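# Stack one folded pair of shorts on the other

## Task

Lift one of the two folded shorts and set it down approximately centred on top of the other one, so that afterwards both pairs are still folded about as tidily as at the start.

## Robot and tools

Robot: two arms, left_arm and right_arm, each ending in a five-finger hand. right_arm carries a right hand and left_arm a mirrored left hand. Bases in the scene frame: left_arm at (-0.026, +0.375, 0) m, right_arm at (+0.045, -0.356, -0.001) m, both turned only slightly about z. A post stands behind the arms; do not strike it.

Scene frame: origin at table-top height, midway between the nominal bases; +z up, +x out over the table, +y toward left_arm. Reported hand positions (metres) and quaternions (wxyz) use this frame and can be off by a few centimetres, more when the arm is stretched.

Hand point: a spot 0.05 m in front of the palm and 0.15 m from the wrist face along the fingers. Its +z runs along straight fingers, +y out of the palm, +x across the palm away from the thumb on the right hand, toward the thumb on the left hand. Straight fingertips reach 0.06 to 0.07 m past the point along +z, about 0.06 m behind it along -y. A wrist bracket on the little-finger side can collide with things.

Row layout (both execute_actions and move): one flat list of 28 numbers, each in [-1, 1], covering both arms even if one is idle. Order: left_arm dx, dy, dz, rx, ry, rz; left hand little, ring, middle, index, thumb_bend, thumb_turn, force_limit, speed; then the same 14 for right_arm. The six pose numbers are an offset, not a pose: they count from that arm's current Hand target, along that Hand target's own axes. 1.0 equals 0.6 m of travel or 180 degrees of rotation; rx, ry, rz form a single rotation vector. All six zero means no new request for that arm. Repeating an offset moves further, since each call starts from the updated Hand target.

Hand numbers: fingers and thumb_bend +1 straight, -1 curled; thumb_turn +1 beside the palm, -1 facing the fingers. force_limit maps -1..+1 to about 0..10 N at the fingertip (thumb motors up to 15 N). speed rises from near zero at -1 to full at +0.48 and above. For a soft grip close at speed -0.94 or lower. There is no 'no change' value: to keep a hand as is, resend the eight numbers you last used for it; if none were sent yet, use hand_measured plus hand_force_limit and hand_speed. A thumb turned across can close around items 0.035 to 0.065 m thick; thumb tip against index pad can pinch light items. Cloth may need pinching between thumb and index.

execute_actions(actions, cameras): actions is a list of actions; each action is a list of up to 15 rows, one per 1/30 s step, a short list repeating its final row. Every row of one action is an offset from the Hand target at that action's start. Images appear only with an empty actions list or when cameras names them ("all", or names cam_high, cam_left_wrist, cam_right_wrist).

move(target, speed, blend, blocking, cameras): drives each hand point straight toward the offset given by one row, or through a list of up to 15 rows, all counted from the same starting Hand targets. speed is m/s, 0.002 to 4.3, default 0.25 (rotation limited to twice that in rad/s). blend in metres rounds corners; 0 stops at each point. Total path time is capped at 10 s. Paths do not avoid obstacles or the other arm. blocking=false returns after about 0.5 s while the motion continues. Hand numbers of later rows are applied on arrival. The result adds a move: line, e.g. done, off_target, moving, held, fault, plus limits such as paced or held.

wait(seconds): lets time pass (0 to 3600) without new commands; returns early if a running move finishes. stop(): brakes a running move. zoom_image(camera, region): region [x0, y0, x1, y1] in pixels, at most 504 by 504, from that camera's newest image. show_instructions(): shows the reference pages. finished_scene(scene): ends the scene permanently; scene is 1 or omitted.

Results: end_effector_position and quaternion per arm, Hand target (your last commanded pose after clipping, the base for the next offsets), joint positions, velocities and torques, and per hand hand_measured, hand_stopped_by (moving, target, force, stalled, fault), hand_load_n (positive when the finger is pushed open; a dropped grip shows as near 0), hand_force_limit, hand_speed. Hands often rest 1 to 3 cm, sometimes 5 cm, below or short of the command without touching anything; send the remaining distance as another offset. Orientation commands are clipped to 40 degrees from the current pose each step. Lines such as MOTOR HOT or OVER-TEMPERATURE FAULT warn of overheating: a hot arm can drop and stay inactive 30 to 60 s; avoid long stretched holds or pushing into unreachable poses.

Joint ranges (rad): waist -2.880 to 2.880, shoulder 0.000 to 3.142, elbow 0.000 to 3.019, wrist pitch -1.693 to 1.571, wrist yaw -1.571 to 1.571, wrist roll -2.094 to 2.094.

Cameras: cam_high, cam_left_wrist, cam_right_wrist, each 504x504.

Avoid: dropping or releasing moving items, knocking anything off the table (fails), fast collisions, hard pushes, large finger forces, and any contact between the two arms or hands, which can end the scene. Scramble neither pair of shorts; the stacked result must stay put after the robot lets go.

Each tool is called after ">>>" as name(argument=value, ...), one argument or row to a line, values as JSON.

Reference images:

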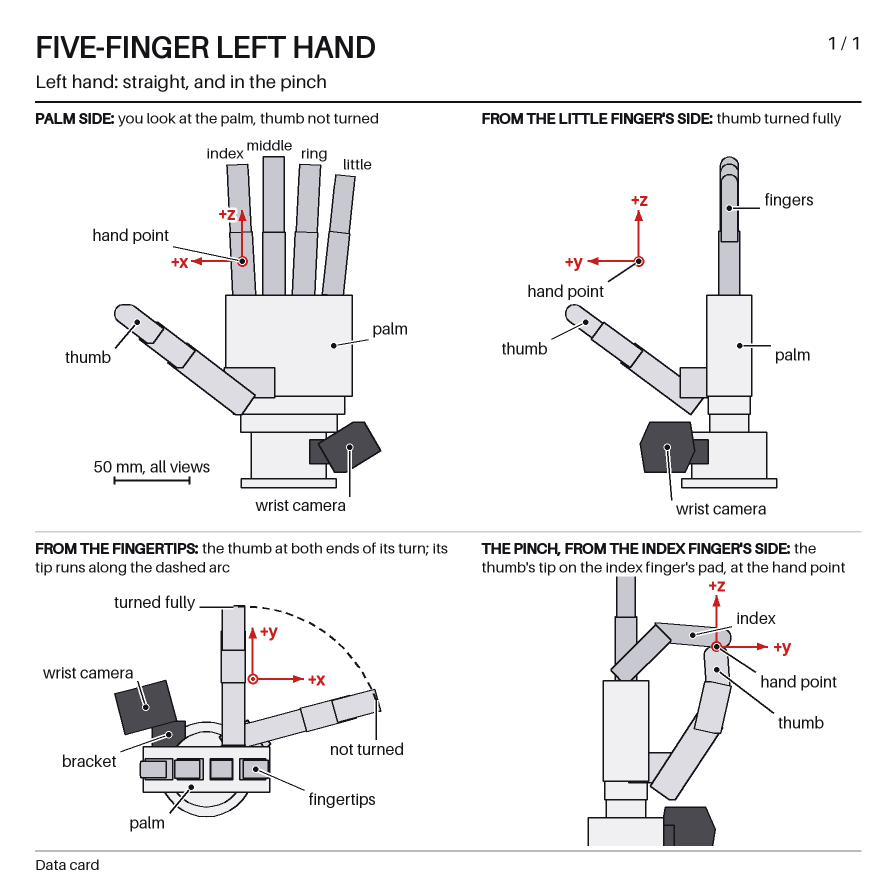

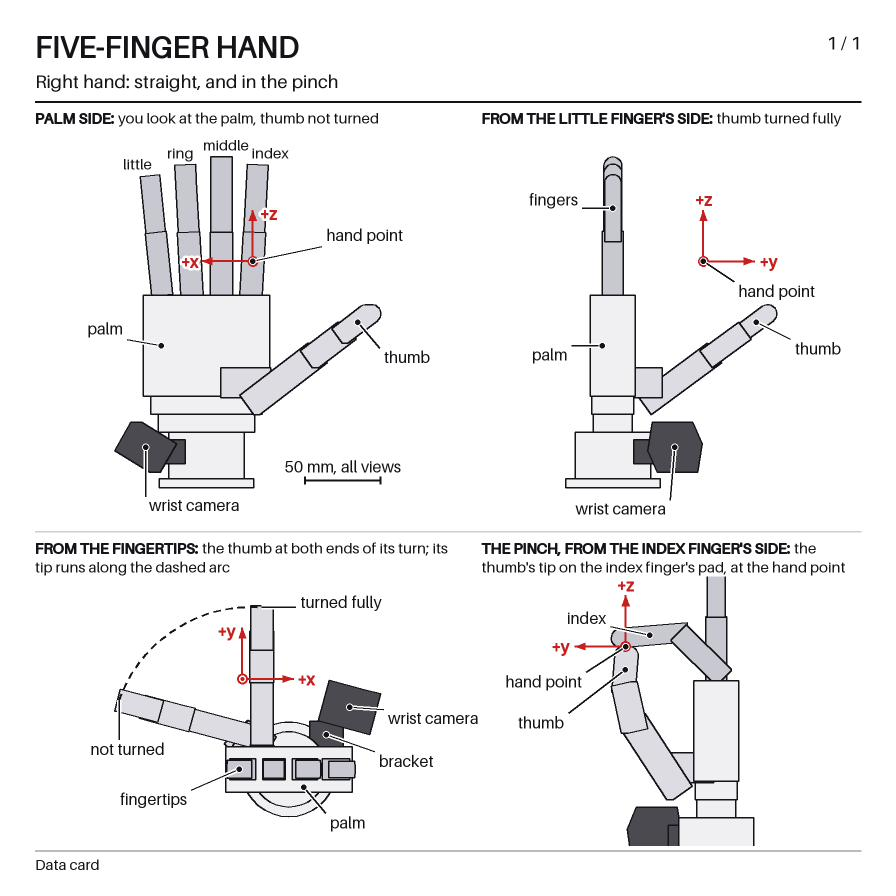

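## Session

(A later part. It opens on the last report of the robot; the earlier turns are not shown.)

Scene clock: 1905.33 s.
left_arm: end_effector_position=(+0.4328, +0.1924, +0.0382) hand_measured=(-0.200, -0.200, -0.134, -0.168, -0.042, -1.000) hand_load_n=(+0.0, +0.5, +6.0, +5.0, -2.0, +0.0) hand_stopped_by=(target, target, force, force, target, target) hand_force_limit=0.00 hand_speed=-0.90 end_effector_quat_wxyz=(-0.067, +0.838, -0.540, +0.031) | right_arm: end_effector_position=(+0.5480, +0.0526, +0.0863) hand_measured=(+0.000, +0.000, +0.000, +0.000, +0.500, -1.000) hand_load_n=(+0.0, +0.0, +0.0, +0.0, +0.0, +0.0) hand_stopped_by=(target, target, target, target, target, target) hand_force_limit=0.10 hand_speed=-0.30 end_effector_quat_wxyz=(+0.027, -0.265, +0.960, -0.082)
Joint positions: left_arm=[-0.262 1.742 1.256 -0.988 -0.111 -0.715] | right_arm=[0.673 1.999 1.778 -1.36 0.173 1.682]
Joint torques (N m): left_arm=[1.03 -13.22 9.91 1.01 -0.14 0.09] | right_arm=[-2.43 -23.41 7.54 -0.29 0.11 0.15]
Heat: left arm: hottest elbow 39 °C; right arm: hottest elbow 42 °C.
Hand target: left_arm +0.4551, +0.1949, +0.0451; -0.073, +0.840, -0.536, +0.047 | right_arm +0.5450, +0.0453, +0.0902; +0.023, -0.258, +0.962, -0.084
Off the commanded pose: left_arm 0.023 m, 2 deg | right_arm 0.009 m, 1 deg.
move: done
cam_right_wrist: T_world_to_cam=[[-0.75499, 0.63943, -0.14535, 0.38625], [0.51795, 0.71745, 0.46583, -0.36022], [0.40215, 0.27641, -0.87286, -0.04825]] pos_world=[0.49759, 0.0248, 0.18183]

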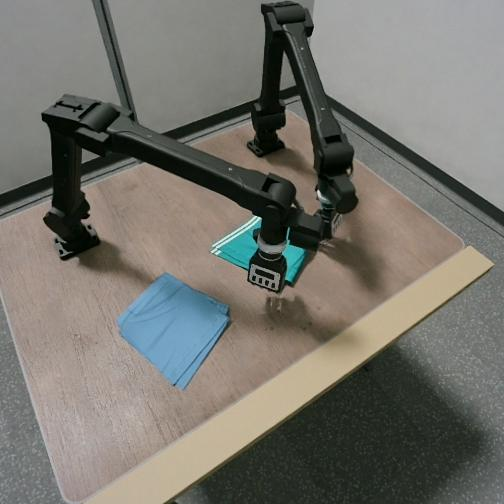

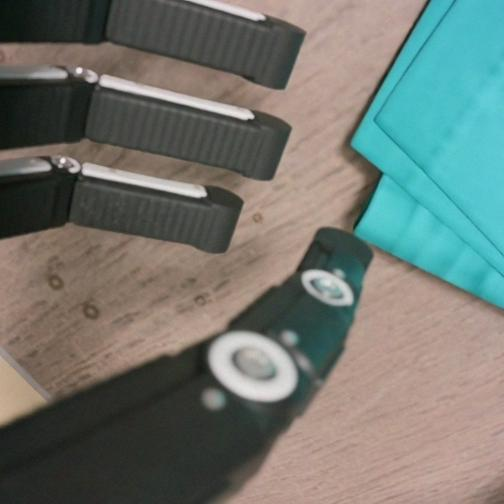

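>>> move(
  target=[0,0,0,0,0,0,-0.2,-0.2,-0.2,-0.22,-0.04,-1,0.0,-0.9,0.0117,0.0340,0.0990,0,0,0,0,0,0,0,0.5,-1,0.1,-0.3],
  speed=0.06,
  cameras=["cam_high","cam_right_wrist"],
)

>>> zoom_image(
  camera="cam_high",
  region=[240, 220, 340, 320],
)

Scene clock: 1945.17 s.
left_arm: end_effector_position=(+0.4328, +0.1924, +0.0382) hand_measured=(-0.200, -0.200, -0.134, -0.168, -0.042, -1.000) hand_load_n=(+0.0, +0.0, +6.5, +5.0, -2.0, +0.0) hand_stopped_by=(target, target, force, force, target, target) hand_force_limit=0.00 hand_speed=-0.90 end_effector_quat_wxyz=(-0.067, +0.838, -0.540, +0.031) | right_arm: end_effector_position=(+0.5406, +0.0462, +0.0445) hand_measured=(+0.000, +0.000, +0.000, +0.000, +0.500, -1.000) hand_load_n=(+0.0, +0.0, +0.0, +0.0, +0.0, +0.0) hand_stopped_by=(target, target, target, target, target, target) hand_force_limit=0.10 hand_speed=-0.30 end_effector_quat_wxyz=(+0.031, -0.256, +0.963, -0.081)
Joint positions: left_arm=[-0.262 1.742 1.256 -0.988 -0.111 -0.715] | right_arm=[0.673 1.998 1.66 -1.237 0.173 1.7]
Joint torques (N m): left_arm=[1.03 -12.98 9.91 0.96 -0.14 0.1] | right_arm=[-1.2 -19.84 7.38 0.54 0.09 0.16]
Heat: left arm: hottest elbow 39 °C; right arm: hottest elbow 39 °C.
Hand target: left_arm +0.4551, +0.1949, +0.0451; -0.073, +0.840, -0.536, +0.047 | right_arm +0.5340, +0.0501, +0.0282; +0.023, -0.258, +0.962, -0.084
Off the commanded pose: left_arm 0.023 m, 2 deg | right_arm 0.018 m, 1 deg.
move: off_target (right_arm)
cam_right_wrist: T_world_to_cam=[[-0.74235, 0.65358, -0.14748, 0.37139], [0.52679, 0.70536, 0.47429, -0.33695], [0.41402, 0.2744, -0.86793, -0.08646]] pos_world=[0.489, 0.01867, 0.13954]

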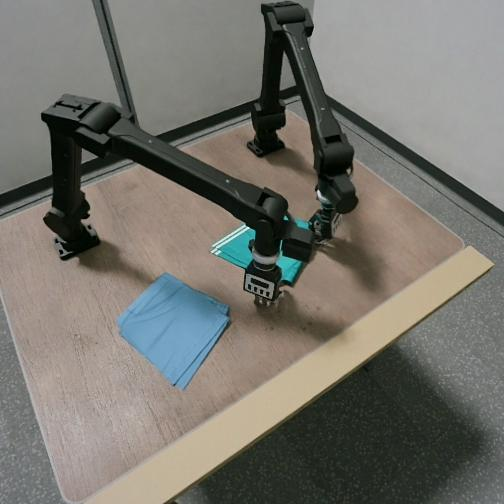

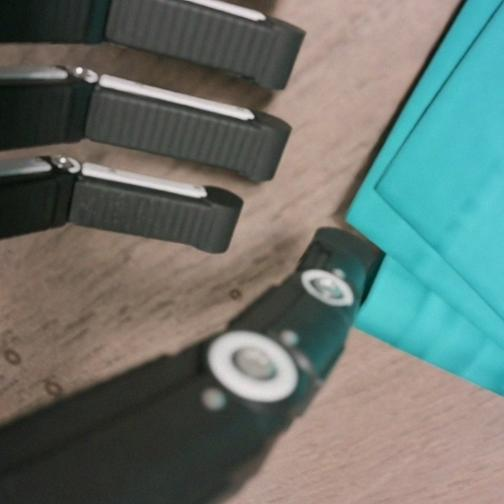

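Scaled by 5.040 from the camera's image (finer frame: 720x720).

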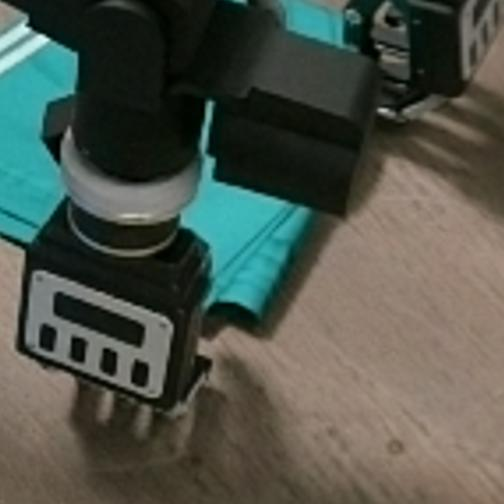

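>>> move(
  target=[0,0,0,0,0,0,-0.2,-0.2,-0.2,-0.22,-0.04,-1,0.0,-0.9,0,0.0052,0.0295,0,0,0,0,0,0,0,0.5,-1,0.1,-0.3],
  speed=0.04,
  cameras=["cam_right_wrist","cam_high"],
)

>>> zoom_image(
  camera="cam_high",
  region=[240, 220, 340, 320],
)

Scene clock: 1961.57 s.
left_arm: end_effector_position=(+0.4328, +0.1924, +0.0382) hand_measured=(-0.200, -0.200, -0.134, -0.168, -0.042, -1.000) hand_load_n=(+0.0, +0.5, +6.5, +5.0, -2.0, +0.0) hand_stopped_by=(target, target, force, force, target, target) hand_force_limit=0.00 hand_speed=-0.90 end_effector_quat_wxyz=(-0.067, +0.838, -0.540, +0.031) | right_arm: end_effector_position=(+0.5414, +0.0467, +0.0310) hand_measured=(+0.000, +0.000, +0.000, +0.000, +0.500, -1.000) hand_load_n=(+0.0, +0.0, +0.0, +0.0, +0.0, +0.0) hand_stopped_by=(target, target, target, target, target, target) hand_force_limit=0.10 hand_speed=-0.30 end_effector_quat_wxyz=(+0.034, -0.256, +0.963, -0.079)
Joint positions: left_arm=[-0.262 1.742 1.256 -0.988 -0.111 -0.715] | right_arm=[0.673 2.008 1.639 -1.199 0.173 1.701]
Joint torques (N m): left_arm=[0.85 -13.16 9.92 0.98 -0.13 0.09] | right_arm=[-1.08 -19.14 7.31 0.54 0.1 0.15]
Heat: left arm: hottest elbow 39 °C; right arm: hottest elbow 39 °C.
Hand target: left_arm +0.4551, +0.1949, +0.0451; -0.073, +0.840, -0.536, +0.047 | right_arm +0.5340, +0.0501, +0.0101; +0.023, -0.258, +0.962, -0.084
Off the commanded pose: left_arm 0.023 m, 2 deg | right_arm 0.022 m, 1 deg.
move: off_target (right_arm)
cam_right_wrist: T_world_to_cam=[[-0.74128, 0.65447, -0.1489, 0.369], [0.52443, 0.70321, 0.48008, -0.33016], [0.41891, 0.27779, -0.8645, -0.10155]] pos_world=[0.48922, 0.01888, 0.12565]
Images, in order (width x height): cam_high 504x504, cam_right_wrist 504x504.

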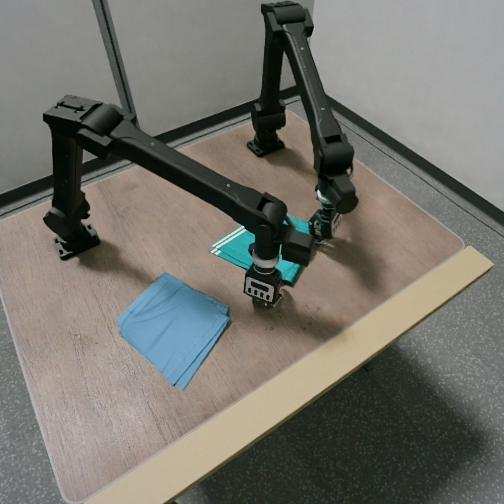

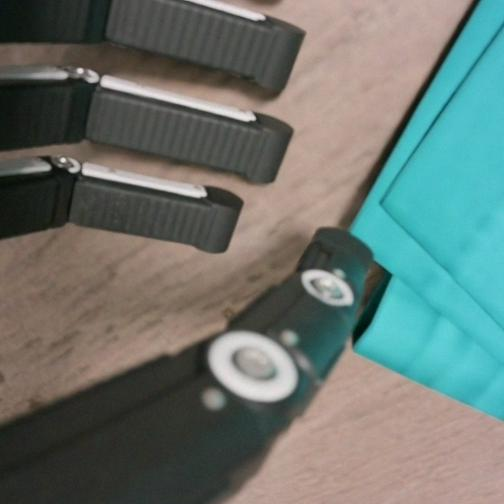

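Scaled by 5.040 from the camera's image (finer frame: 720x720).

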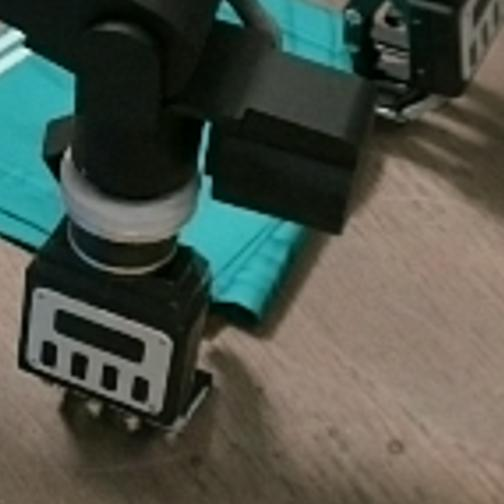

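>>> move(
  target=[
    [0,0,0,0,0,0,-0.2,-0.2,-0.2,-0.22,-0.04,-1,0.0,-0.9,0,0.0026,0.0148,0,0,0,0,0,0,0,0.5,-1,0.1,-0.3],
    [0,0,0,0,0,0,-0.2,-0.2,-0.2,-0.22,-0.04,-1,0.0,-0.9,0,0.0518,0.0061,0,0,0,0,0,0,0,0.5,-1,0.1,-0.3],
  ],
  speed=0.04,
  cameras=["cam_right_wrist","cam_high"],
)

>>> zoom_image(
  camera="cam_high",
  region=[240, 220, 340, 320],
)

Scene clock: 1978.23 s.
left_arm: end_effector_position=(+0.4328, +0.1924, +0.0382) hand_measured=(-0.200, -0.200, -0.134, -0.168, -0.042, -1.000) hand_load_n=(+0.0, +0.5, +6.5, +5.0, -2.0, +0.0) hand_stopped_by=(target, target, force, force, target, target) hand_force_limit=0.00 hand_speed=-0.90 end_effector_quat_wxyz=(-0.067, +0.838, -0.540, +0.031) | right_arm: end_effector_position=(+0.5305, +0.0669, +0.0288) hand_measured=(+0.000, +0.000, +0.000, +0.000, +0.500, -1.000) hand_load_n=(+0.0, +0.0, +0.0, -1.0, +0.0, +0.0) hand_stopped_by=(target, target, target, target, target, target) hand_force_limit=0.10 hand_speed=-0.30 end_effector_quat_wxyz=(+0.043, -0.250, +0.964, -0.078)
Joint positions: left_arm=[-0.262 1.742 1.256 -0.988 -0.111 -0.715] | right_arm=[0.712 2.01 1.633 -1.182 0.177 1.752]
Joint torques (N m): left_arm=[0.85 -13.1 9.91 0.98 -0.14 0.1] | right_arm=[-0.56 -17.26 8.47 0.08 -0.09 0.15]
Heat: left arm: hottest elbow 39 °C; right arm: hottest elbow 39 °C.
Hand target: left_arm +0.4551, +0.1949, +0.0451; -0.073, +0.840, -0.536, +0.047 | right_arm +0.5191, +0.0760, +0.0011; +0.023, -0.258, +0.962, -0.084
Off the commanded pose: left_arm 0.023 m, 2 deg | right_arm 0.031 m, 3 deg.
move: off_target (right_arm)
cam_right_wrist: T_world_to_cam=[[-0.73173, 0.6636, -0.15561, 0.34187], [0.52388, 0.6936, 0.49444, -0.33703], [0.43604, 0.28027, -0.85517, -0.11407]] pos_world=[0.47646, 0.03888, 0.12229]
Images, in order (width x height): cam_high 504x504, cam_right_wrist 504x504.

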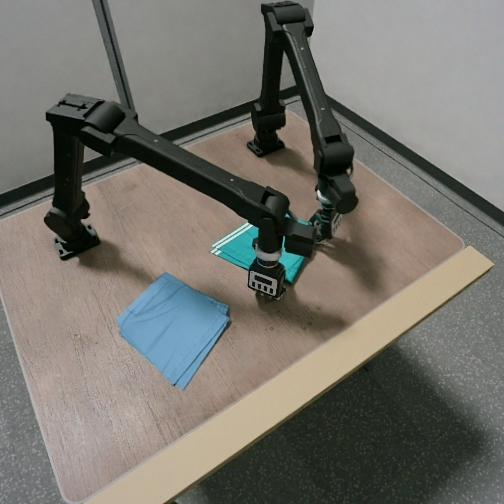

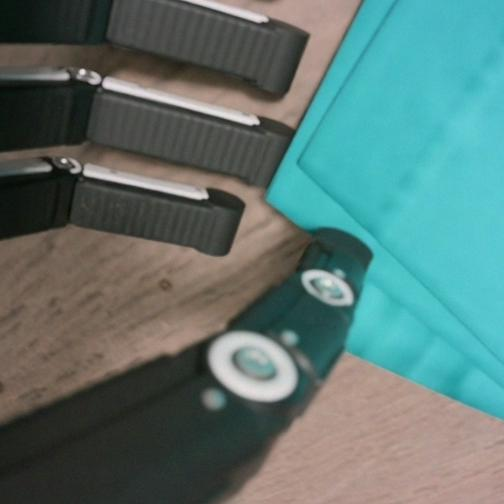

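Scaled by 5.040 from the camera's image (finer frame: 720x720).

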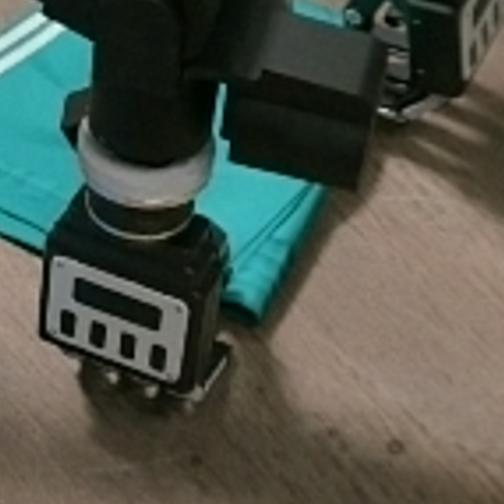

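>>> move(
  target=[0,0,0,0,0,0,-0.2,-0.2,-0.2,-0.22,-0.04,-1,0.0,-0.9,0,0.0480,-0.0150,0,0,0,0,0,0,0,0.5,-1,0.1,-0.3],
  speed=0.03,
  cameras=["cam_right_wrist","cam_left_wrist"],
)

Scene clock: 1988.57 s.
left_arm: end_effector_position=(+0.4328, +0.1930, +0.0381) hand_measured=(-0.200, -0.200, -0.134, -0.168, -0.042, -1.000) hand_load_n=(+0.0, +0.0, +6.0, +5.0, -2.0, +0.0) hand_stopped_by=(target, target, force, force, target, target) hand_force_limit=0.00 hand_speed=-0.90 end_effector_quat_wxyz=(-0.068, +0.838, -0.541, +0.031) | right_arm: end_effector_position=(+0.5166, +0.0828, +0.0283) hand_measured=(+0.000, +0.000, +0.000, +0.000, +0.500, -1.000) hand_load_n=(+0.5, +0.0, +0.0, -1.0, +0.0, +0.0) hand_stopped_by=(target, target, target, target, target, target) hand_force_limit=0.10 hand_speed=-0.30 end_effector_quat_wxyz=(+0.041, -0.242, +0.966, -0.081)
Joint positions: left_arm=[-0.262 1.742 1.256 -0.988 -0.113 -0.712] | right_arm=[0.75 2.013 1.637 -1.197 0.181 1.807]
Joint torques (N m): left_arm=[1.08 -13.22 9.91 0.96 -0.09 0.06] | right_arm=[0.21 -16.56 10.29 -0.31 -0.32 0.08]
Heat: left arm: hottest elbow 39 °C; right arm: hottest elbow 39 °C.
Hand target: left_arm +0.4551, +0.1949, +0.0451; -0.073, +0.840, -0.536, +0.047 | right_arm +0.5041, +0.1019, +0.0050; +0.023, -0.258, +0.962, -0.084
Off the commanded pose: left_arm 0.023 m, 2 deg | right_arm 0.033 m, 3 deg.
move: off_target (right_arm)
cam_left_wrist: T_world_to_cam=[[0.98489, 0.10075, 0.14085, -0.44841], [0.02859, -0.89677, 0.44158, 0.14275], [0.1708, -0.43088, -0.8861, 0.15042]] pos_world=[0.41186, 0.238, 0.13341]
cam_right_wrist: T_world_to_cam=[[-0.72079, 0.67458, -0.15939, 0.31461], [0.5351, 0.6877, 0.49065, -0.34564], [0.44059, 0.26836, -0.85666, -0.11421]] pos_world=[0.46204, 0.05612, 0.1219]
Images, in order (width x height): cam_left_wrist 504x504, cam_right_wrist 504x504.

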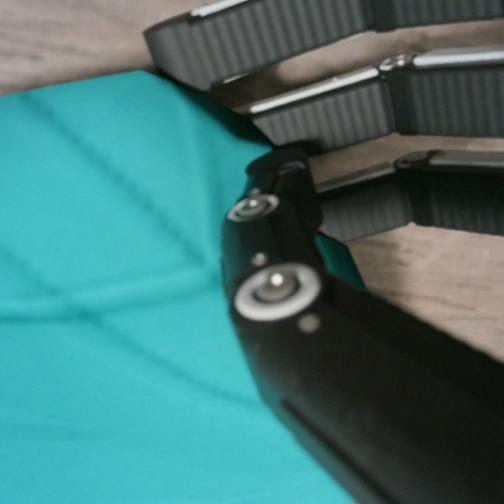

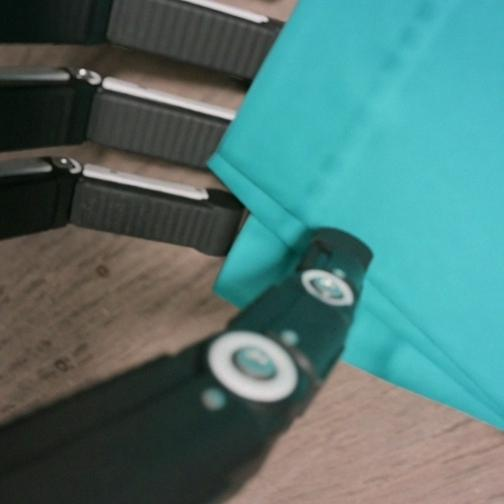

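>>> move(
  target=[0,0,0,0,0,0,-0.2,-0.2,-0.2,-0.22,-0.04,-1,0.0,-0.9,0,0.0328,-0.0058,0,0,0,0,0,0,0,0.5,-1,0.1,-0.3],
  speed=0.03,
  cameras=["cam_right_wrist","cam_high"],
)

>>> zoom_image(
  camera="cam_high",
  region=[240, 220, 340, 320],
)

Scene clock: 2000.87 s.
left_arm: end_effector_position=(+0.4331, +0.1943, +0.0381) hand_measured=(-0.200, -0.200, -0.134, -0.168, -0.042, -1.000) hand_load_n=(+0.0, +0.0, +5.5, +5.0, -2.0, -0.5) hand_stopped_by=(target, target, force, force, target, target) hand_force_limit=0.00 hand_speed=-0.90 end_effector_quat_wxyz=(-0.068, +0.838, -0.541, +0.030) | right_arm: end_effector_position=(+0.5073, +0.0971, +0.0281) hand_measured=(+0.000, +0.000, +0.000, +0.000, +0.500, -1.000) hand_load_n=(+0.5, +0.0, +0.0, -1.5, +0.0, +0.0) hand_stopped_by=(target, target, target, target, target, target) hand_force_limit=0.10 hand_speed=-0.30 end_effector_quat_wxyz=(+0.039, -0.242, +0.966, -0.082)
Joint positions: left_arm=[-0.26 1.742 1.256 -0.988 -0.114 -0.71] | right_arm=[0.778 2.024 1.656 -1.214 0.182 1.836]
Joint torques (N m): left_arm=[0.85 -13.27 9.92 0.96 -0.04 0.02] | right_arm=[0.38 -16.62 10.54 -0.21 -0.4 0.11]
Heat: left arm: hottest elbow 39 °C; right arm: hottest elbow 39 °C.
Hand target: left_arm +0.4551, +0.1950, +0.0451; -0.073, +0.840, -0.535, +0.047 | right_arm +0.4941, +0.1192, +0.0048; +0.023, -0.258, +0.962, -0.084
Off the commanded pose: left_arm 0.023 m, 2 deg | right_arm 0.035 m, 3 deg.
move: off_target (right_arm)
cam_right_wrist: T_world_to_cam=[[-0.7206, 0.67464, -0.15998, 0.29821], [0.53722, 0.68913, 0.4863, -0.35162], [0.43833, 0.26449, -0.85902, -0.11258]] pos_world=[0.45313, 0.0709, 0.12199]
Images, in order (width x height): cam_high 504x504, cam_right_wrist 504x504.

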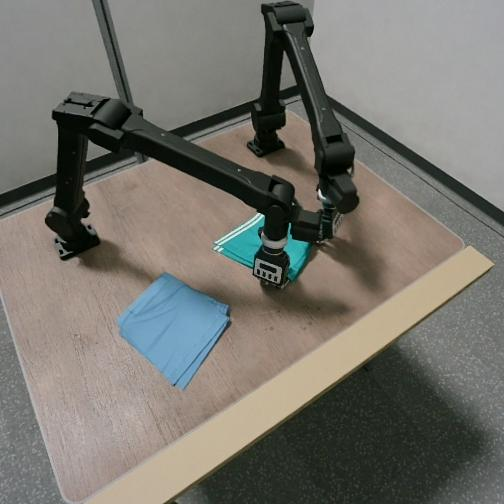

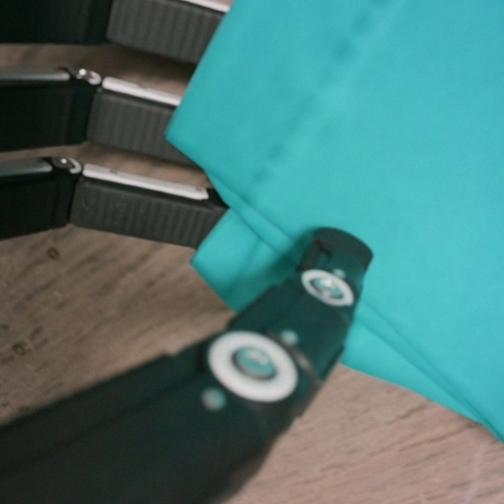

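Scaled by 5.040 from the camera's image (finer frame: 720x720).

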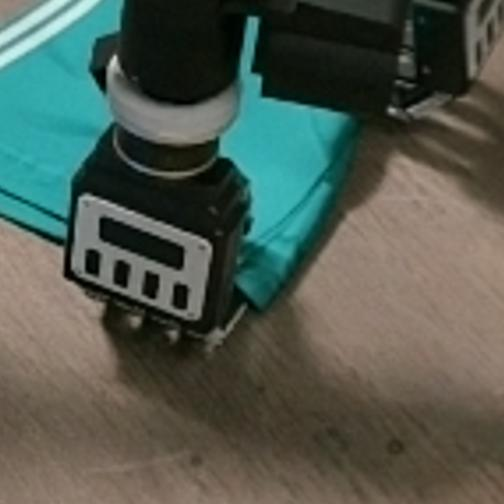

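>>> move(
  target=[0,0,0,0,0,0,-0.2,-0.2,-0.2,-0.22,-0.04,-1,0.0,-0.9,0,0.0410,-0.0072,0,0,0,0,0,0,0,0.5,-1,0.1,-0.3],
  speed=0.03,
  cameras=["cam_right_wrist","cam_high"],
)

>>> zoom_image(
  camera="cam_high",
  region=[240, 220, 340, 320],
)

Scene clock: 2025.50 s.
left_arm: end_effector_position=(+0.4331, +0.1948, +0.0380) hand_measured=(-0.200, -0.200, -0.134, -0.168, -0.042, -1.000) hand_load_n=(+0.5, +0.0, +5.5, +5.0, -2.0, -0.5) hand_stopped_by=(target, target, force, force, target, target) hand_force_limit=0.00 hand_speed=-0.90 end_effector_quat_wxyz=(-0.069, +0.837, -0.542, +0.030) | right_arm: end_effector_position=(+0.4962, +0.1177, +0.0284) hand_measured=(+0.000, +0.000, +0.000, +0.000, +0.500, -1.000) hand_load_n=(+0.5, +0.0, +0.0, -1.0, +0.0, +0.0) hand_stopped_by=(target, target, target, target, target, target) hand_force_limit=0.10 hand_speed=-0.30 end_effector_quat_wxyz=(+0.039, -0.242, +0.966, -0.083)
Joint positions: left_arm=[-0.259 1.742 1.256 -0.988 -0.115 -0.707] | right_arm=[0.816 2.042 1.686 -1.235 0.182 1.874]
Joint torques (N m): left_arm=[0.79 -13.16 9.92 0.95 -0.02 0.02] | right_arm=[0.5 -16.97 10.63 -0.24 -0.47 0.11]
Heat: left arm: hottest elbow 39 °C; right arm: hottest elbow 41 °C.
Hand target: left_arm +0.4551, +0.1949, +0.0451; -0.074, +0.840, -0.536, +0.047 | right_arm +0.4817, +0.1410, +0.0051; +0.023, -0.258, +0.962, -0.084
Off the commanded pose: left_arm 0.023 m, 2 deg | right_arm 0.036 m, 3 deg.
move: off_target (right_arm)
cam_right_wrist: T_world_to_cam=[[-0.72056, 0.67456, -0.1605, 0.27627], [0.53753, 0.68963, 0.48525, -0.36006], [0.43802, 0.26338, -0.85952, -0.11259]] pos_world=[0.44193, 0.0916, 0.12229]
Images, in order (width x height): cam_high 504x504, cam_right_wrist 504x504.

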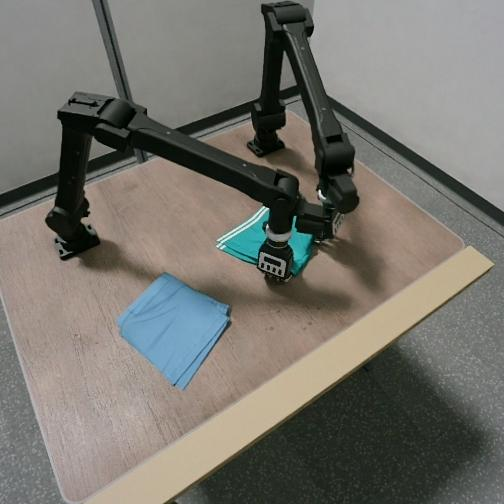

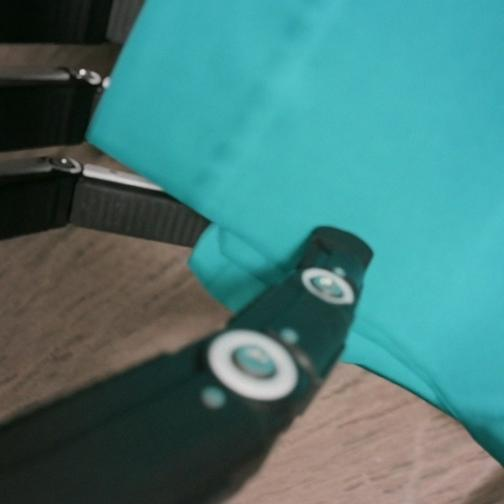

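Scaled by 5.040 from the camera's image (finer frame: 720x720).

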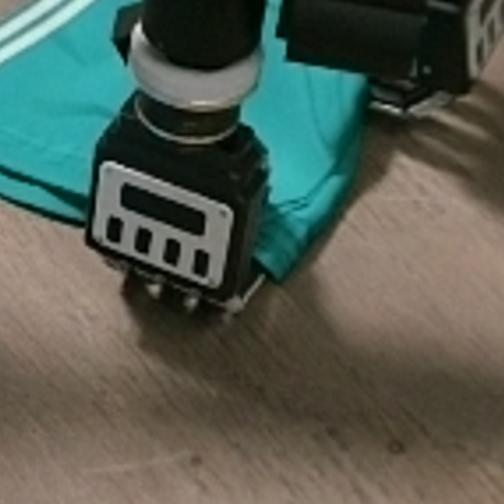

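>>> move(
  target=[0,0,0,0,0,0,-0.2,-0.2,-0.2,-0.22,-0.04,-1,0.0,-0.9,0,0.0328,-0.0058,0,0,0,0,0,0,0,0.5,-1,0.1,-0.3],
  speed=0.03,
  cameras=["cam_right_wrist","cam_high"],
)

>>> zoom_image(
  camera="cam_high",
  region=[240, 220, 340, 320],
)

Scene clock: 2032.63 s.
left_arm: end_effector_position=(+0.4331, +0.1948, +0.0380) hand_measured=(-0.200, -0.200, -0.134, -0.168, -0.042, -1.000) hand_load_n=(+0.0, +0.0, +5.5, +5.0, -2.0, -0.5) hand_stopped_by=(target, target, force, force, target, target) hand_force_limit=0.00 hand_speed=-0.90 end_effector_quat_wxyz=(-0.069, +0.837, -0.542, +0.030) | right_arm: end_effector_position=(+0.4965, +0.1177, +0.0288) hand_measured=(+0.000, +0.000, +0.000, +0.000, +0.500, -1.000) hand_load_n=(+0.0, +0.0, +0.0, -1.0, -0.5, +0.0) hand_stopped_by=(target, target, target, target, target, target) hand_force_limit=0.10 hand_speed=-0.30 end_effector_quat_wxyz=(+0.040, -0.240, +0.966, -0.084)
Joint positions: left_arm=[-0.259 1.742 1.256 -0.988 -0.115 -0.707] | right_arm=[0.816 2.042 1.688 -1.236 0.185 1.878]
Joint torques (N m): left_arm=[0.79 -13.04 9.92 0.99 -0.01 0.02] | right_arm=[-2.02 -22.07 8.24 0.09 -0.02 0.06]
Heat: left arm: hottest elbow 39 °C; right arm: hottest elbow 40 °C.
Hand target: left_arm +0.4551, +0.1949, +0.0451; -0.074, +0.840, -0.536, +0.047 | right_arm +0.4961, +0.1179, +0.0283; +0.039, -0.240, +0.966, -0.083 (not the last commanded pose)
Off the commanded pose: left_arm 0.023 m, 2 deg | right_arm 0.053 m, 3 deg.
move: held (right_arm; a check stopped the path); limits=held
pose unreachable (right arm): on one or more control steps of this call, first in action 0 (counted from 0), this arm could not follow its commanded pose, so it was not sent that pose on those steps. It may still have moved: this result reports where it is.
cause: moving toward the commanded pose would bring a part of the arm too close to another arm (a part of this arm just beyond joint 4 (wrist pitch) and a part of the left arm just beyond its joint 4 (wrist pitch), where that arm would come to rest).
cam_right_wrist: T_world_to_cam=[[-0.71823, 0.67639, -0.16324, 0.27522], [0.53844, 0.68888, 0.48531, -0.36087], [0.4407, 0.26067, -0.85897, -0.11335]] pos_world=[0.44194, 0.09199, 0.1227]
Images, in order (width x height): cam_high 504x504, cam_right_wrist 504x504.

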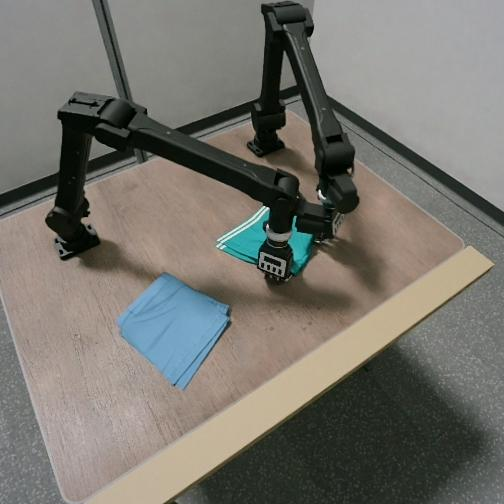

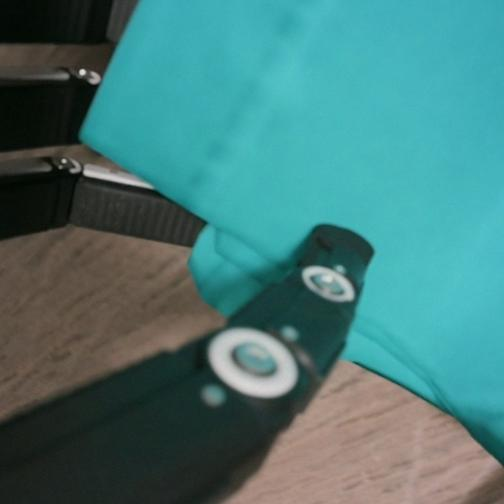

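Scaled by 5.040 from the camera's image (finer frame: 720x720).

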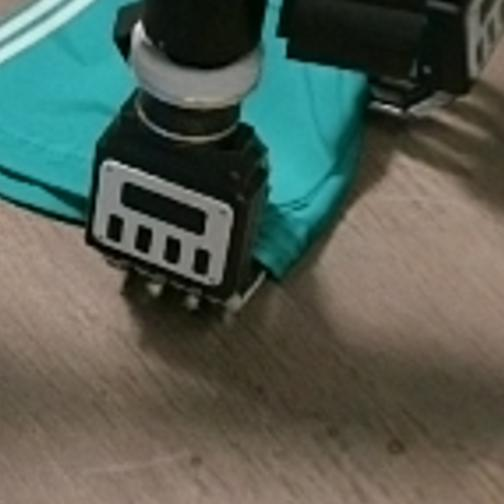

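>>> execute_actions(
  actions=[
    [[0,0,0,0,0,0,-0.2,-0.2,-0.2,-0.22,-0.04,-1,0.0,-0.9,0,0,0,0,0,0,0,0,0,0,0.0,-1,-0.2,-0.9]],
    [[0,0,0,0,0,0,-0.2,-0.2,-0.2,-0.22,-0.04,-1,0.0,-0.9,0,0,0,0,0,0,0,0,0,0,0.0,-1,-0.2,-0.9]],
    [[0,0,0,0,0,0,-0.2,-0.2,-0.2,-0.22,-0.04,-1,0.0,-0.9,0,0,0,0,0,0,0,0,0,0,0.0,-1,-0.2,-0.9]],
    [[0,0,0,0,0,0,-0.2,-0.2,-0.2,-0.22,-0.04,-1,0.0,-0.9,0,0,0,0,0,0,0,0,0,0,0.0,-1,-0.2,-0.9]],
  ],
  cameras=["cam_right_wrist"],
)

Scene clock: 2054.70 s.
left_arm: end_effector_position=(+0.4331, +0.1948, +0.0380) hand_measured=(-0.200, -0.200, -0.134, -0.168, -0.042, -1.000) hand_load_n=(+0.0, +0.0, +5.5, +5.0, -2.0, -0.5) hand_stopped_by=(target, target, force, force, target, target) hand_force_limit=0.00 hand_speed=-0.90 end_effector_quat_wxyz=(-0.069, +0.837, -0.542, +0.030) | right_arm: end_effector_position=(+0.4965, +0.1177, +0.0288) hand_measured=(+0.000, +0.000, +0.000, +0.000, +0.000, -1.000) hand_load_n=(+0.0, +0.0, +0.0, -1.0, +0.0, +0.5) hand_stopped_by=(target, target, target, target, target, target) hand_force_limit=-0.20 hand_speed=-0.90 end_effector_quat_wxyz=(+0.040, -0.240, +0.966, -0.084)
Joint positions: left_arm=[-0.259 1.742 1.256 -0.988 -0.115 -0.707] | right_arm=[0.816 2.042 1.688 -1.236 0.185 1.878]
Joint torques (N m): left_arm=[0.67 -13.27 9.89 0.94 0 0.01] | right_arm=[-1.96 -22.12 8.25 0.12 -0.02 0.05]
Heat: left arm: hottest elbow 39 °C; right arm: hottest elbow 39 °C.
Hand target: left_arm +0.4551, +0.1949, +0.0451; -0.074, +0.840, -0.536, +0.047 | right_arm +0.4961, +0.1179, +0.0283; +0.039, -0.240, +0.966, -0.083
Off the commanded pose: left_arm 0.023 m, 2 deg | right_arm 0.001 m, 0 deg.
cam_right_wrist: T_world_to_cam=[[-0.71823, 0.67639, -0.16324, 0.27522], [0.53844, 0.68888, 0.48531, -0.36087], [0.4407, 0.26067, -0.85897, -0.11335]] pos_world=[0.44194, 0.09199, 0.1227]

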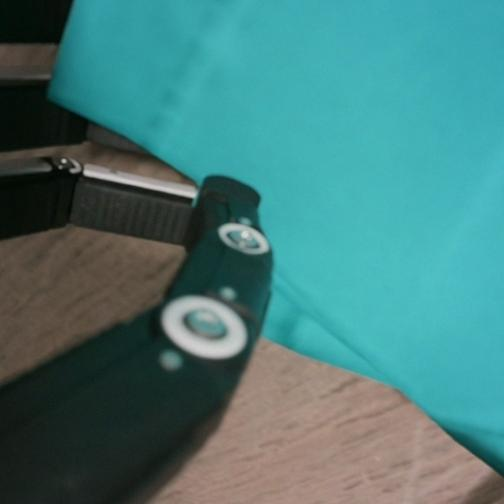

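>>> zoom_image(
  camera="cam_right_wrist",
  region=[40, 120, 340, 420],
)

Scaled by 1.680 from the camera's image (finer frame: 720x720).

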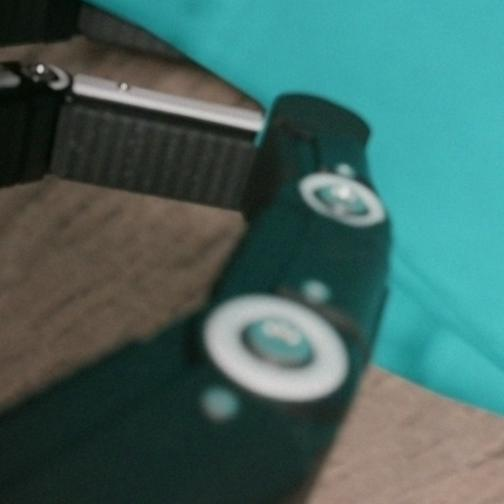

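>>> execute_actions(
  actions=[
    [[0,0,0,0,0,0,-0.2,-0.2,-0.2,-0.22,-0.04,-1,0.0,-0.9,0,0,0,0,0,0,-0.15,-0.15,-0.18,-0.22,-0.04,-1,0.0,-0.88]],
    [[0,0,0,0,0,0,-0.2,-0.2,-0.2,-0.22,-0.04,-1,0.0,-0.9,0,0,0,0,0,0,-0.15,-0.15,-0.18,-0.22,-0.04,-1,0.0,-0.88]],
    [[0,0,0,0,0,0,-0.2,-0.2,-0.2,-0.22,-0.04,-1,0.0,-0.9,0,0,0,0,0,0,-0.15,-0.15,-0.18,-0.22,-0.04,-1,0.0,-0.88]],
  ],
  cameras=["cam_right_wrist","cam_high"],
)

>>> zoom_image(
  camera="cam_high",
  region=[240, 220, 340, 320],
)

Scene clock: 2075.03 s.
left_arm: end_effector_position=(+0.4331, +0.1948, +0.0380) hand_measured=(-0.200, -0.200, -0.134, -0.168, -0.042, -1.000) hand_load_n=(+0.0, +0.0, +5.5, +5.0, -2.0, -0.5) hand_stopped_by=(target, target, force, force, target, target) hand_force_limit=0.00 hand_speed=-0.90 end_effector_quat_wxyz=(-0.069, +0.837, -0.542, +0.030) | right_arm: end_effector_position=(+0.4965, +0.1177, +0.0288) hand_measured=(-0.150, -0.150, -0.142, -0.218, -0.038, -1.000) hand_load_n=(+0.0, +1.5, +4.5, +5.0, +2.5, +0.0) hand_stopped_by=(target, target, force, target, target, target) hand_force_limit=0.00 hand_speed=-0.88 end_effector_quat_wxyz=(+0.040, -0.240, +0.966, -0.084)
Joint positions: left_arm=[-0.259 1.742 1.256 -0.988 -0.115 -0.707] | right_arm=[0.816 2.042 1.688 -1.236 0.185 1.878]
Joint torques (N m): left_arm=[0.79 -13.16 9.89 0.98 -0.02 0.01] | right_arm=[-1.96 -22.01 8.24 0.08 -0.04 0.06]
Heat: left arm: hottest elbow 39 °C; right arm: hottest elbow 38 °C.
Hand target: left_arm +0.4551, +0.1949, +0.0451; -0.074, +0.840, -0.536, +0.047 | right_arm +0.4961, +0.1179, +0.0283; +0.039, -0.240, +0.966, -0.083
Off the commanded pose: left_arm 0.023 m, 2 deg | right_arm 0.001 m, 0 deg.
cam_right_wrist: T_world_to_cam=[[-0.71822, 0.67632, -0.16359, 0.27532], [0.53829, 0.68902, 0.48529, -0.36082], [0.44092, 0.26048, -0.85891, -0.11356]] pos_world=[0.44204, 0.09198, 0.1226]
Images, in order (width x height): cam_high 504x504, cam_right_wrist 504x504.

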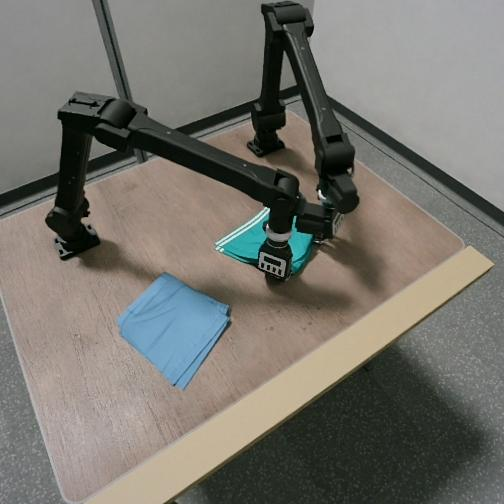

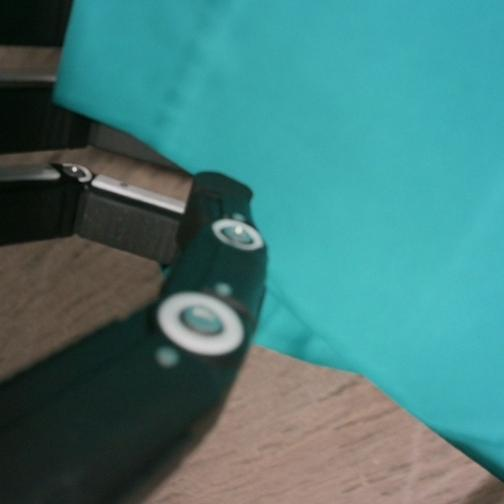

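Scaled by 5.040 from the camera's image (finer frame: 720x720).

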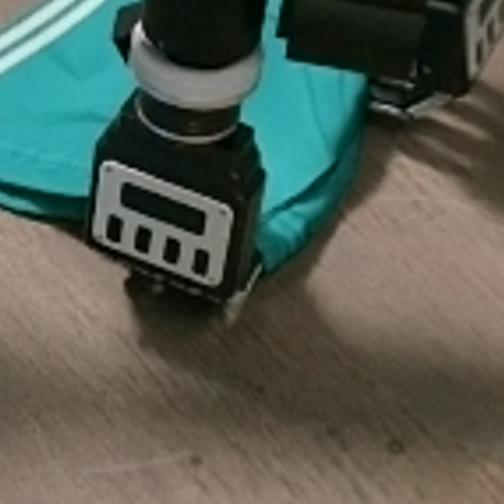

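>>> move(
  target=[
    [0,0,0,0,0,0,-0.2,-0.2,-0.2,-0.22,-0.04,-1,0.0,-0.9,0,0,0,0,0,0,-0.12,-0.12,-0.12,-0.16,0.5,-1,0.0,-0.5],
    [0,0,0,0,0,0,-0.2,-0.2,-0.2,-0.22,-0.04,-1,0.0,-0.9,0,-0.1149,0.0203,0,0,0,-0.12,-0.12,-0.12,-0.16,0.5,-1,0.0,-0.5],
  ],
  speed=0.08,
  cameras=["cam_right_wrist","cam_high"],
)

>>> zoom_image(
  camera="cam_high",
  region=[240, 220, 340, 320],
)

Scene clock: 2124.03 s.
left_arm: end_effector_position=(+0.4331, +0.1948, +0.0380) hand_measured=(-0.200, -0.200, -0.134, -0.168, -0.042, -1.000) hand_load_n=(+0.5, +0.0, +5.5, +5.0, -2.0, +0.0) hand_stopped_by=(target, target, force, force, target, target) hand_force_limit=0.00 hand_speed=-0.90 end_effector_quat_wxyz=(-0.069, +0.837, -0.542, +0.030) | right_arm: end_effector_position=(+0.5275, +0.0602, +0.0244) hand_measured=(-0.120, -0.120, -0.120, -0.160, +0.500, -1.000) hand_load_n=(+0.0, +0.0, +0.0, +0.0, +0.0, +0.0) hand_stopped_by=(target, target, target, target, target, target) hand_force_limit=0.00 hand_speed=-0.50 end_effector_quat_wxyz=(+0.034, -0.240, +0.966, -0.086)
Joint positions: left_arm=[-0.259 1.742 1.256 -0.988 -0.115 -0.707] | right_arm=[0.711 2.011 1.626 -1.199 0.185 1.773]
Joint torques (N m): left_arm=[0.73 -12.98 9.95 0.94 -0.02 0.01] | right_arm=[-2.55 -22.95 7.13 0.47 0.01 -0.04]
Heat: left arm: hottest elbow 39 °C; right arm: hottest elbow 37 °C.
Hand target: left_arm +0.4551, +0.1949, +0.0451; -0.074, +0.840, -0.536, +0.047 | right_arm +0.5290, +0.0562, +0.0288; +0.039, -0.240, +0.966, -0.083
Off the commanded pose: left_arm 0.023 m, 2 deg | right_arm 0.006 m, 1 deg.
move: done
cam_right_wrist: T_world_to_cam=[[-0.71841, 0.67673, -0.16099, 0.33584], [0.54493, 0.69136, 0.47441, -0.33917], [0.43235, 0.25309, -0.86546, -0.1108]] pos_world=[0.474, 0.03526, 0.11908]
Images, in order (width x height): cam_high 504x504, cam_right_wrist 504x504.

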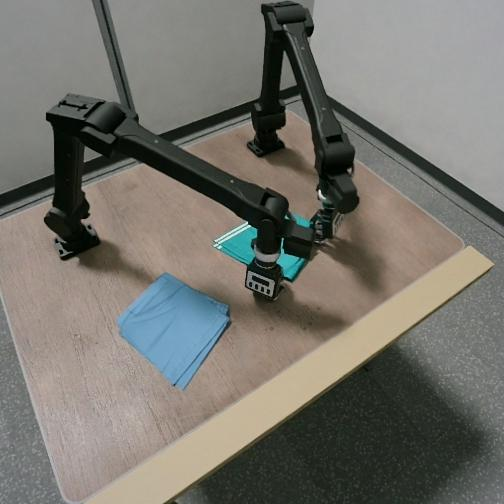

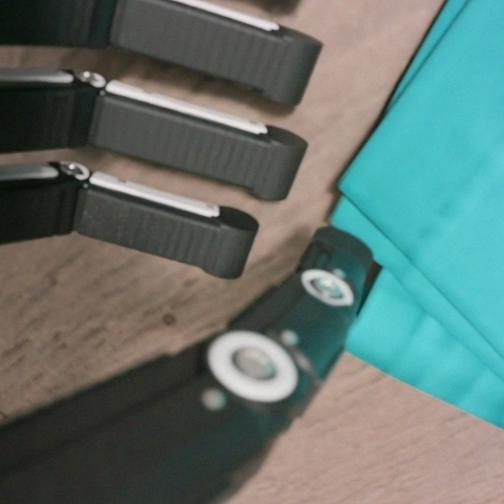

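Scaled by 5.040 from the camera's image (finer frame: 720x720).

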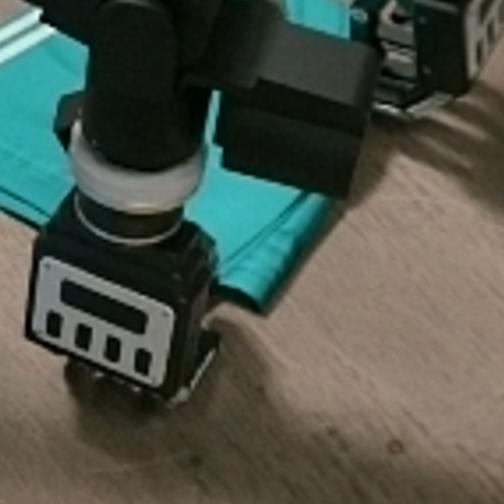

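>>> execute_actions(
  actions=[],
)

Scene clock: 2186.13 s.
left_arm: end_effector_position=(+0.4331, +0.1948, +0.0380) hand_measured=(-0.200, -0.200, -0.134, -0.168, -0.042, -1.000) hand_load_n=(+0.0, +0.5, +5.5, +5.0, -2.0, -0.5) hand_stopped_by=(target, target, force, force, target, target) hand_force_limit=0.00 hand_speed=-0.90 end_effector_quat_wxyz=(-0.069, +0.837, -0.542, +0.030) | right_arm: end_effector_position=(+0.5275, +0.0602, +0.0244) hand_measured=(-0.120, -0.120, -0.120, -0.160, +0.500, -1.000) hand_load_n=(+0.0, +0.0, +0.0, +0.0, +0.0, +0.0) hand_stopped_by=(target, target, target, target, target, target) hand_force_limit=0.00 hand_speed=-0.50 end_effector_quat_wxyz=(+0.034, -0.240, +0.966, -0.086)
Joint positions: left_arm=[-0.259 1.742 1.256 -0.988 -0.115 -0.707] | right_arm=[0.711 2.011 1.626 -1.199 0.185 1.773]
Joint velocities: within noise
Joint torques (N m): left_arm=[0.79 -13.16 9.88 0.96 -0.02 0.01] | right_arm=[-2.55 -22.95 7.15 0.5 0.02 -0.05]
Heat: left arm: hottest elbow 39 °C; right arm: hottest elbow 36 °C.
Hand target: left_arm +0.4551, +0.1949, +0.0451; -0.074, +0.840, -0.536, +0.047 | right_arm +0.5290, +0.0562, +0.0288; +0.039, -0.241, +0.966, -0.083
Off the commanded pose: left_arm 0.023 m, 2 deg | right_arm 0.006 m, 1 deg.
camera_calibration:
cam_left_wrist: T_world_to_cam=[[0.98509, 0.09805, 0.14135, -0.44848], [0.02638, -0.89805, 0.43911, 0.14578], [0.16999, -0.42883, -0.88725, 0.15117]] pos_world=[0.41225, 0.23972, 0.1335]
cam_right_wrist: T_world_to_cam=[[-0.71896, 0.67616, -0.16093, 0.33604], [0.54446, 0.69181, 0.4743, -0.3389], [0.43204, 0.25339, -0.86553, -0.11061]] pos_world=[0.4739, 0.03526, 0.11908]

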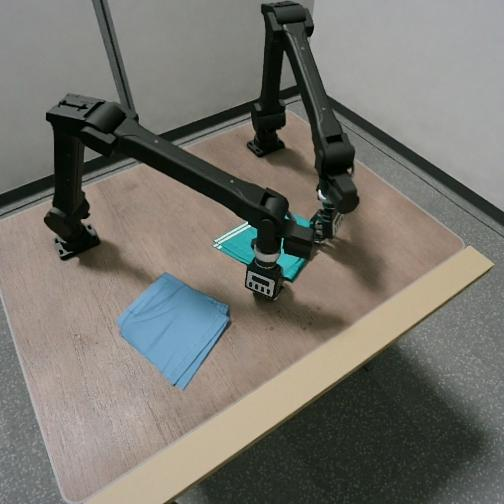

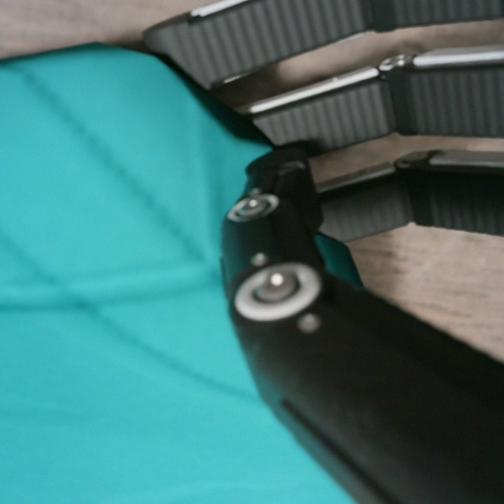

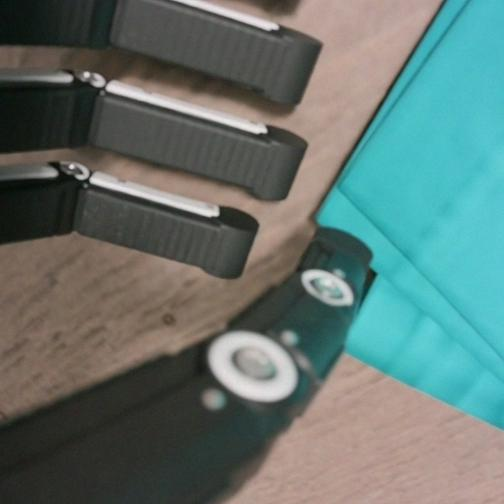

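>>> move(
  target=[
    [0,0,0,0,0,0,-0.2,-0.2,-0.2,-0.22,-0.04,-1,0.0,-0.9,0,-0.0145,-0.082,0,0,0,-0.12,-0.12,-0.12,-0.16,0.5,-1,0.0,-0.5],
    [0,0,0,0,0,0,-0.2,-0.2,-0.2,-0.22,-0.04,-1,0.0,-0.9,0,-0.08,-0.08,0,0,0,-0.12,-0.12,-0.12,-0.16,0.5,-1,0.0,-0.5],
  ],
  speed=0.1,
  cameras=["cam_high","cam_right_wrist"],
)

Scene clock: 2269.53 s.
left_arm: end_effector_position=(+0.4331, +0.1948, +0.0380) hand_measured=(-0.200, -0.200, -0.134, -0.168, -0.042, -1.000) hand_load_n=(+0.0, +0.0, +5.5, +5.0, -2.0, -0.5) hand_stopped_by=(target, target, force, force, target, target) hand_force_limit=0.00 hand_speed=-0.90 end_effector_quat_wxyz=(-0.069, +0.837, -0.542, +0.030) | right_arm: end_effector_position=(+0.5368, +0.0161, +0.0670) hand_measured=(-0.120, -0.120, -0.120, -0.160, +0.500, -1.000) hand_load_n=(+0.5, +0.0, +0.0, +0.0, +0.0, +0.0) hand_stopped_by=(target, target, target, target, target, target) hand_force_limit=0.00 hand_speed=-0.50 end_effector_quat_wxyz=(+0.024, -0.238, +0.967, -0.090)
Joint positions: left_arm=[-0.259 1.742 1.256 -0.988 -0.115 -0.707] | right_arm=[0.642 1.935 1.626 -1.284 0.185 1.708]
Joint torques (N m): left_arm=[0.79 -13.16 9.88 0.96 -0.01 0.01] | right_arm=[-2.14 -21.54 10.39 -0.06 0 -0.05]
Heat: left arm: hottest elbow 40 °C; right arm: hottest elbow 36 °C.
Hand target: left_arm +0.4551, +0.1949, +0.0451; -0.074, +0.840, -0.536, +0.047 | right_arm +0.5455, +0.0213, +0.0846; +0.039, -0.240, +0.966, -0.083
Off the commanded pose: left_arm 0.023 m, 2 deg | right_arm 0.020 m, 2 deg.
move: off_target (right_arm)
cam_right_wrist: T_world_to_cam=[[-0.71793, 0.67838, -0.15611, 0.37844], [0.55657, 0.6941, 0.45657, -0.33897], [0.41808, 0.2409, -0.87588, -0.05834]] pos_world=[0.48475, -0.00739, 0.16275]

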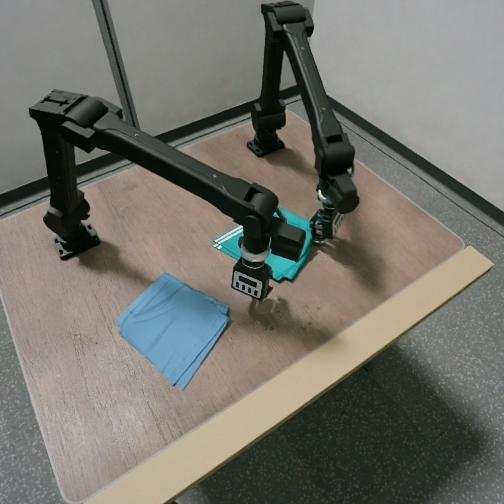

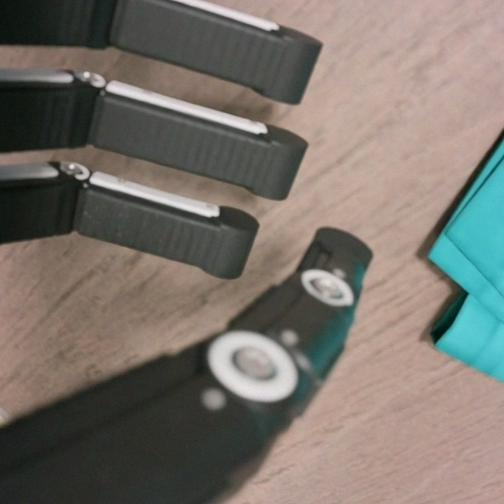

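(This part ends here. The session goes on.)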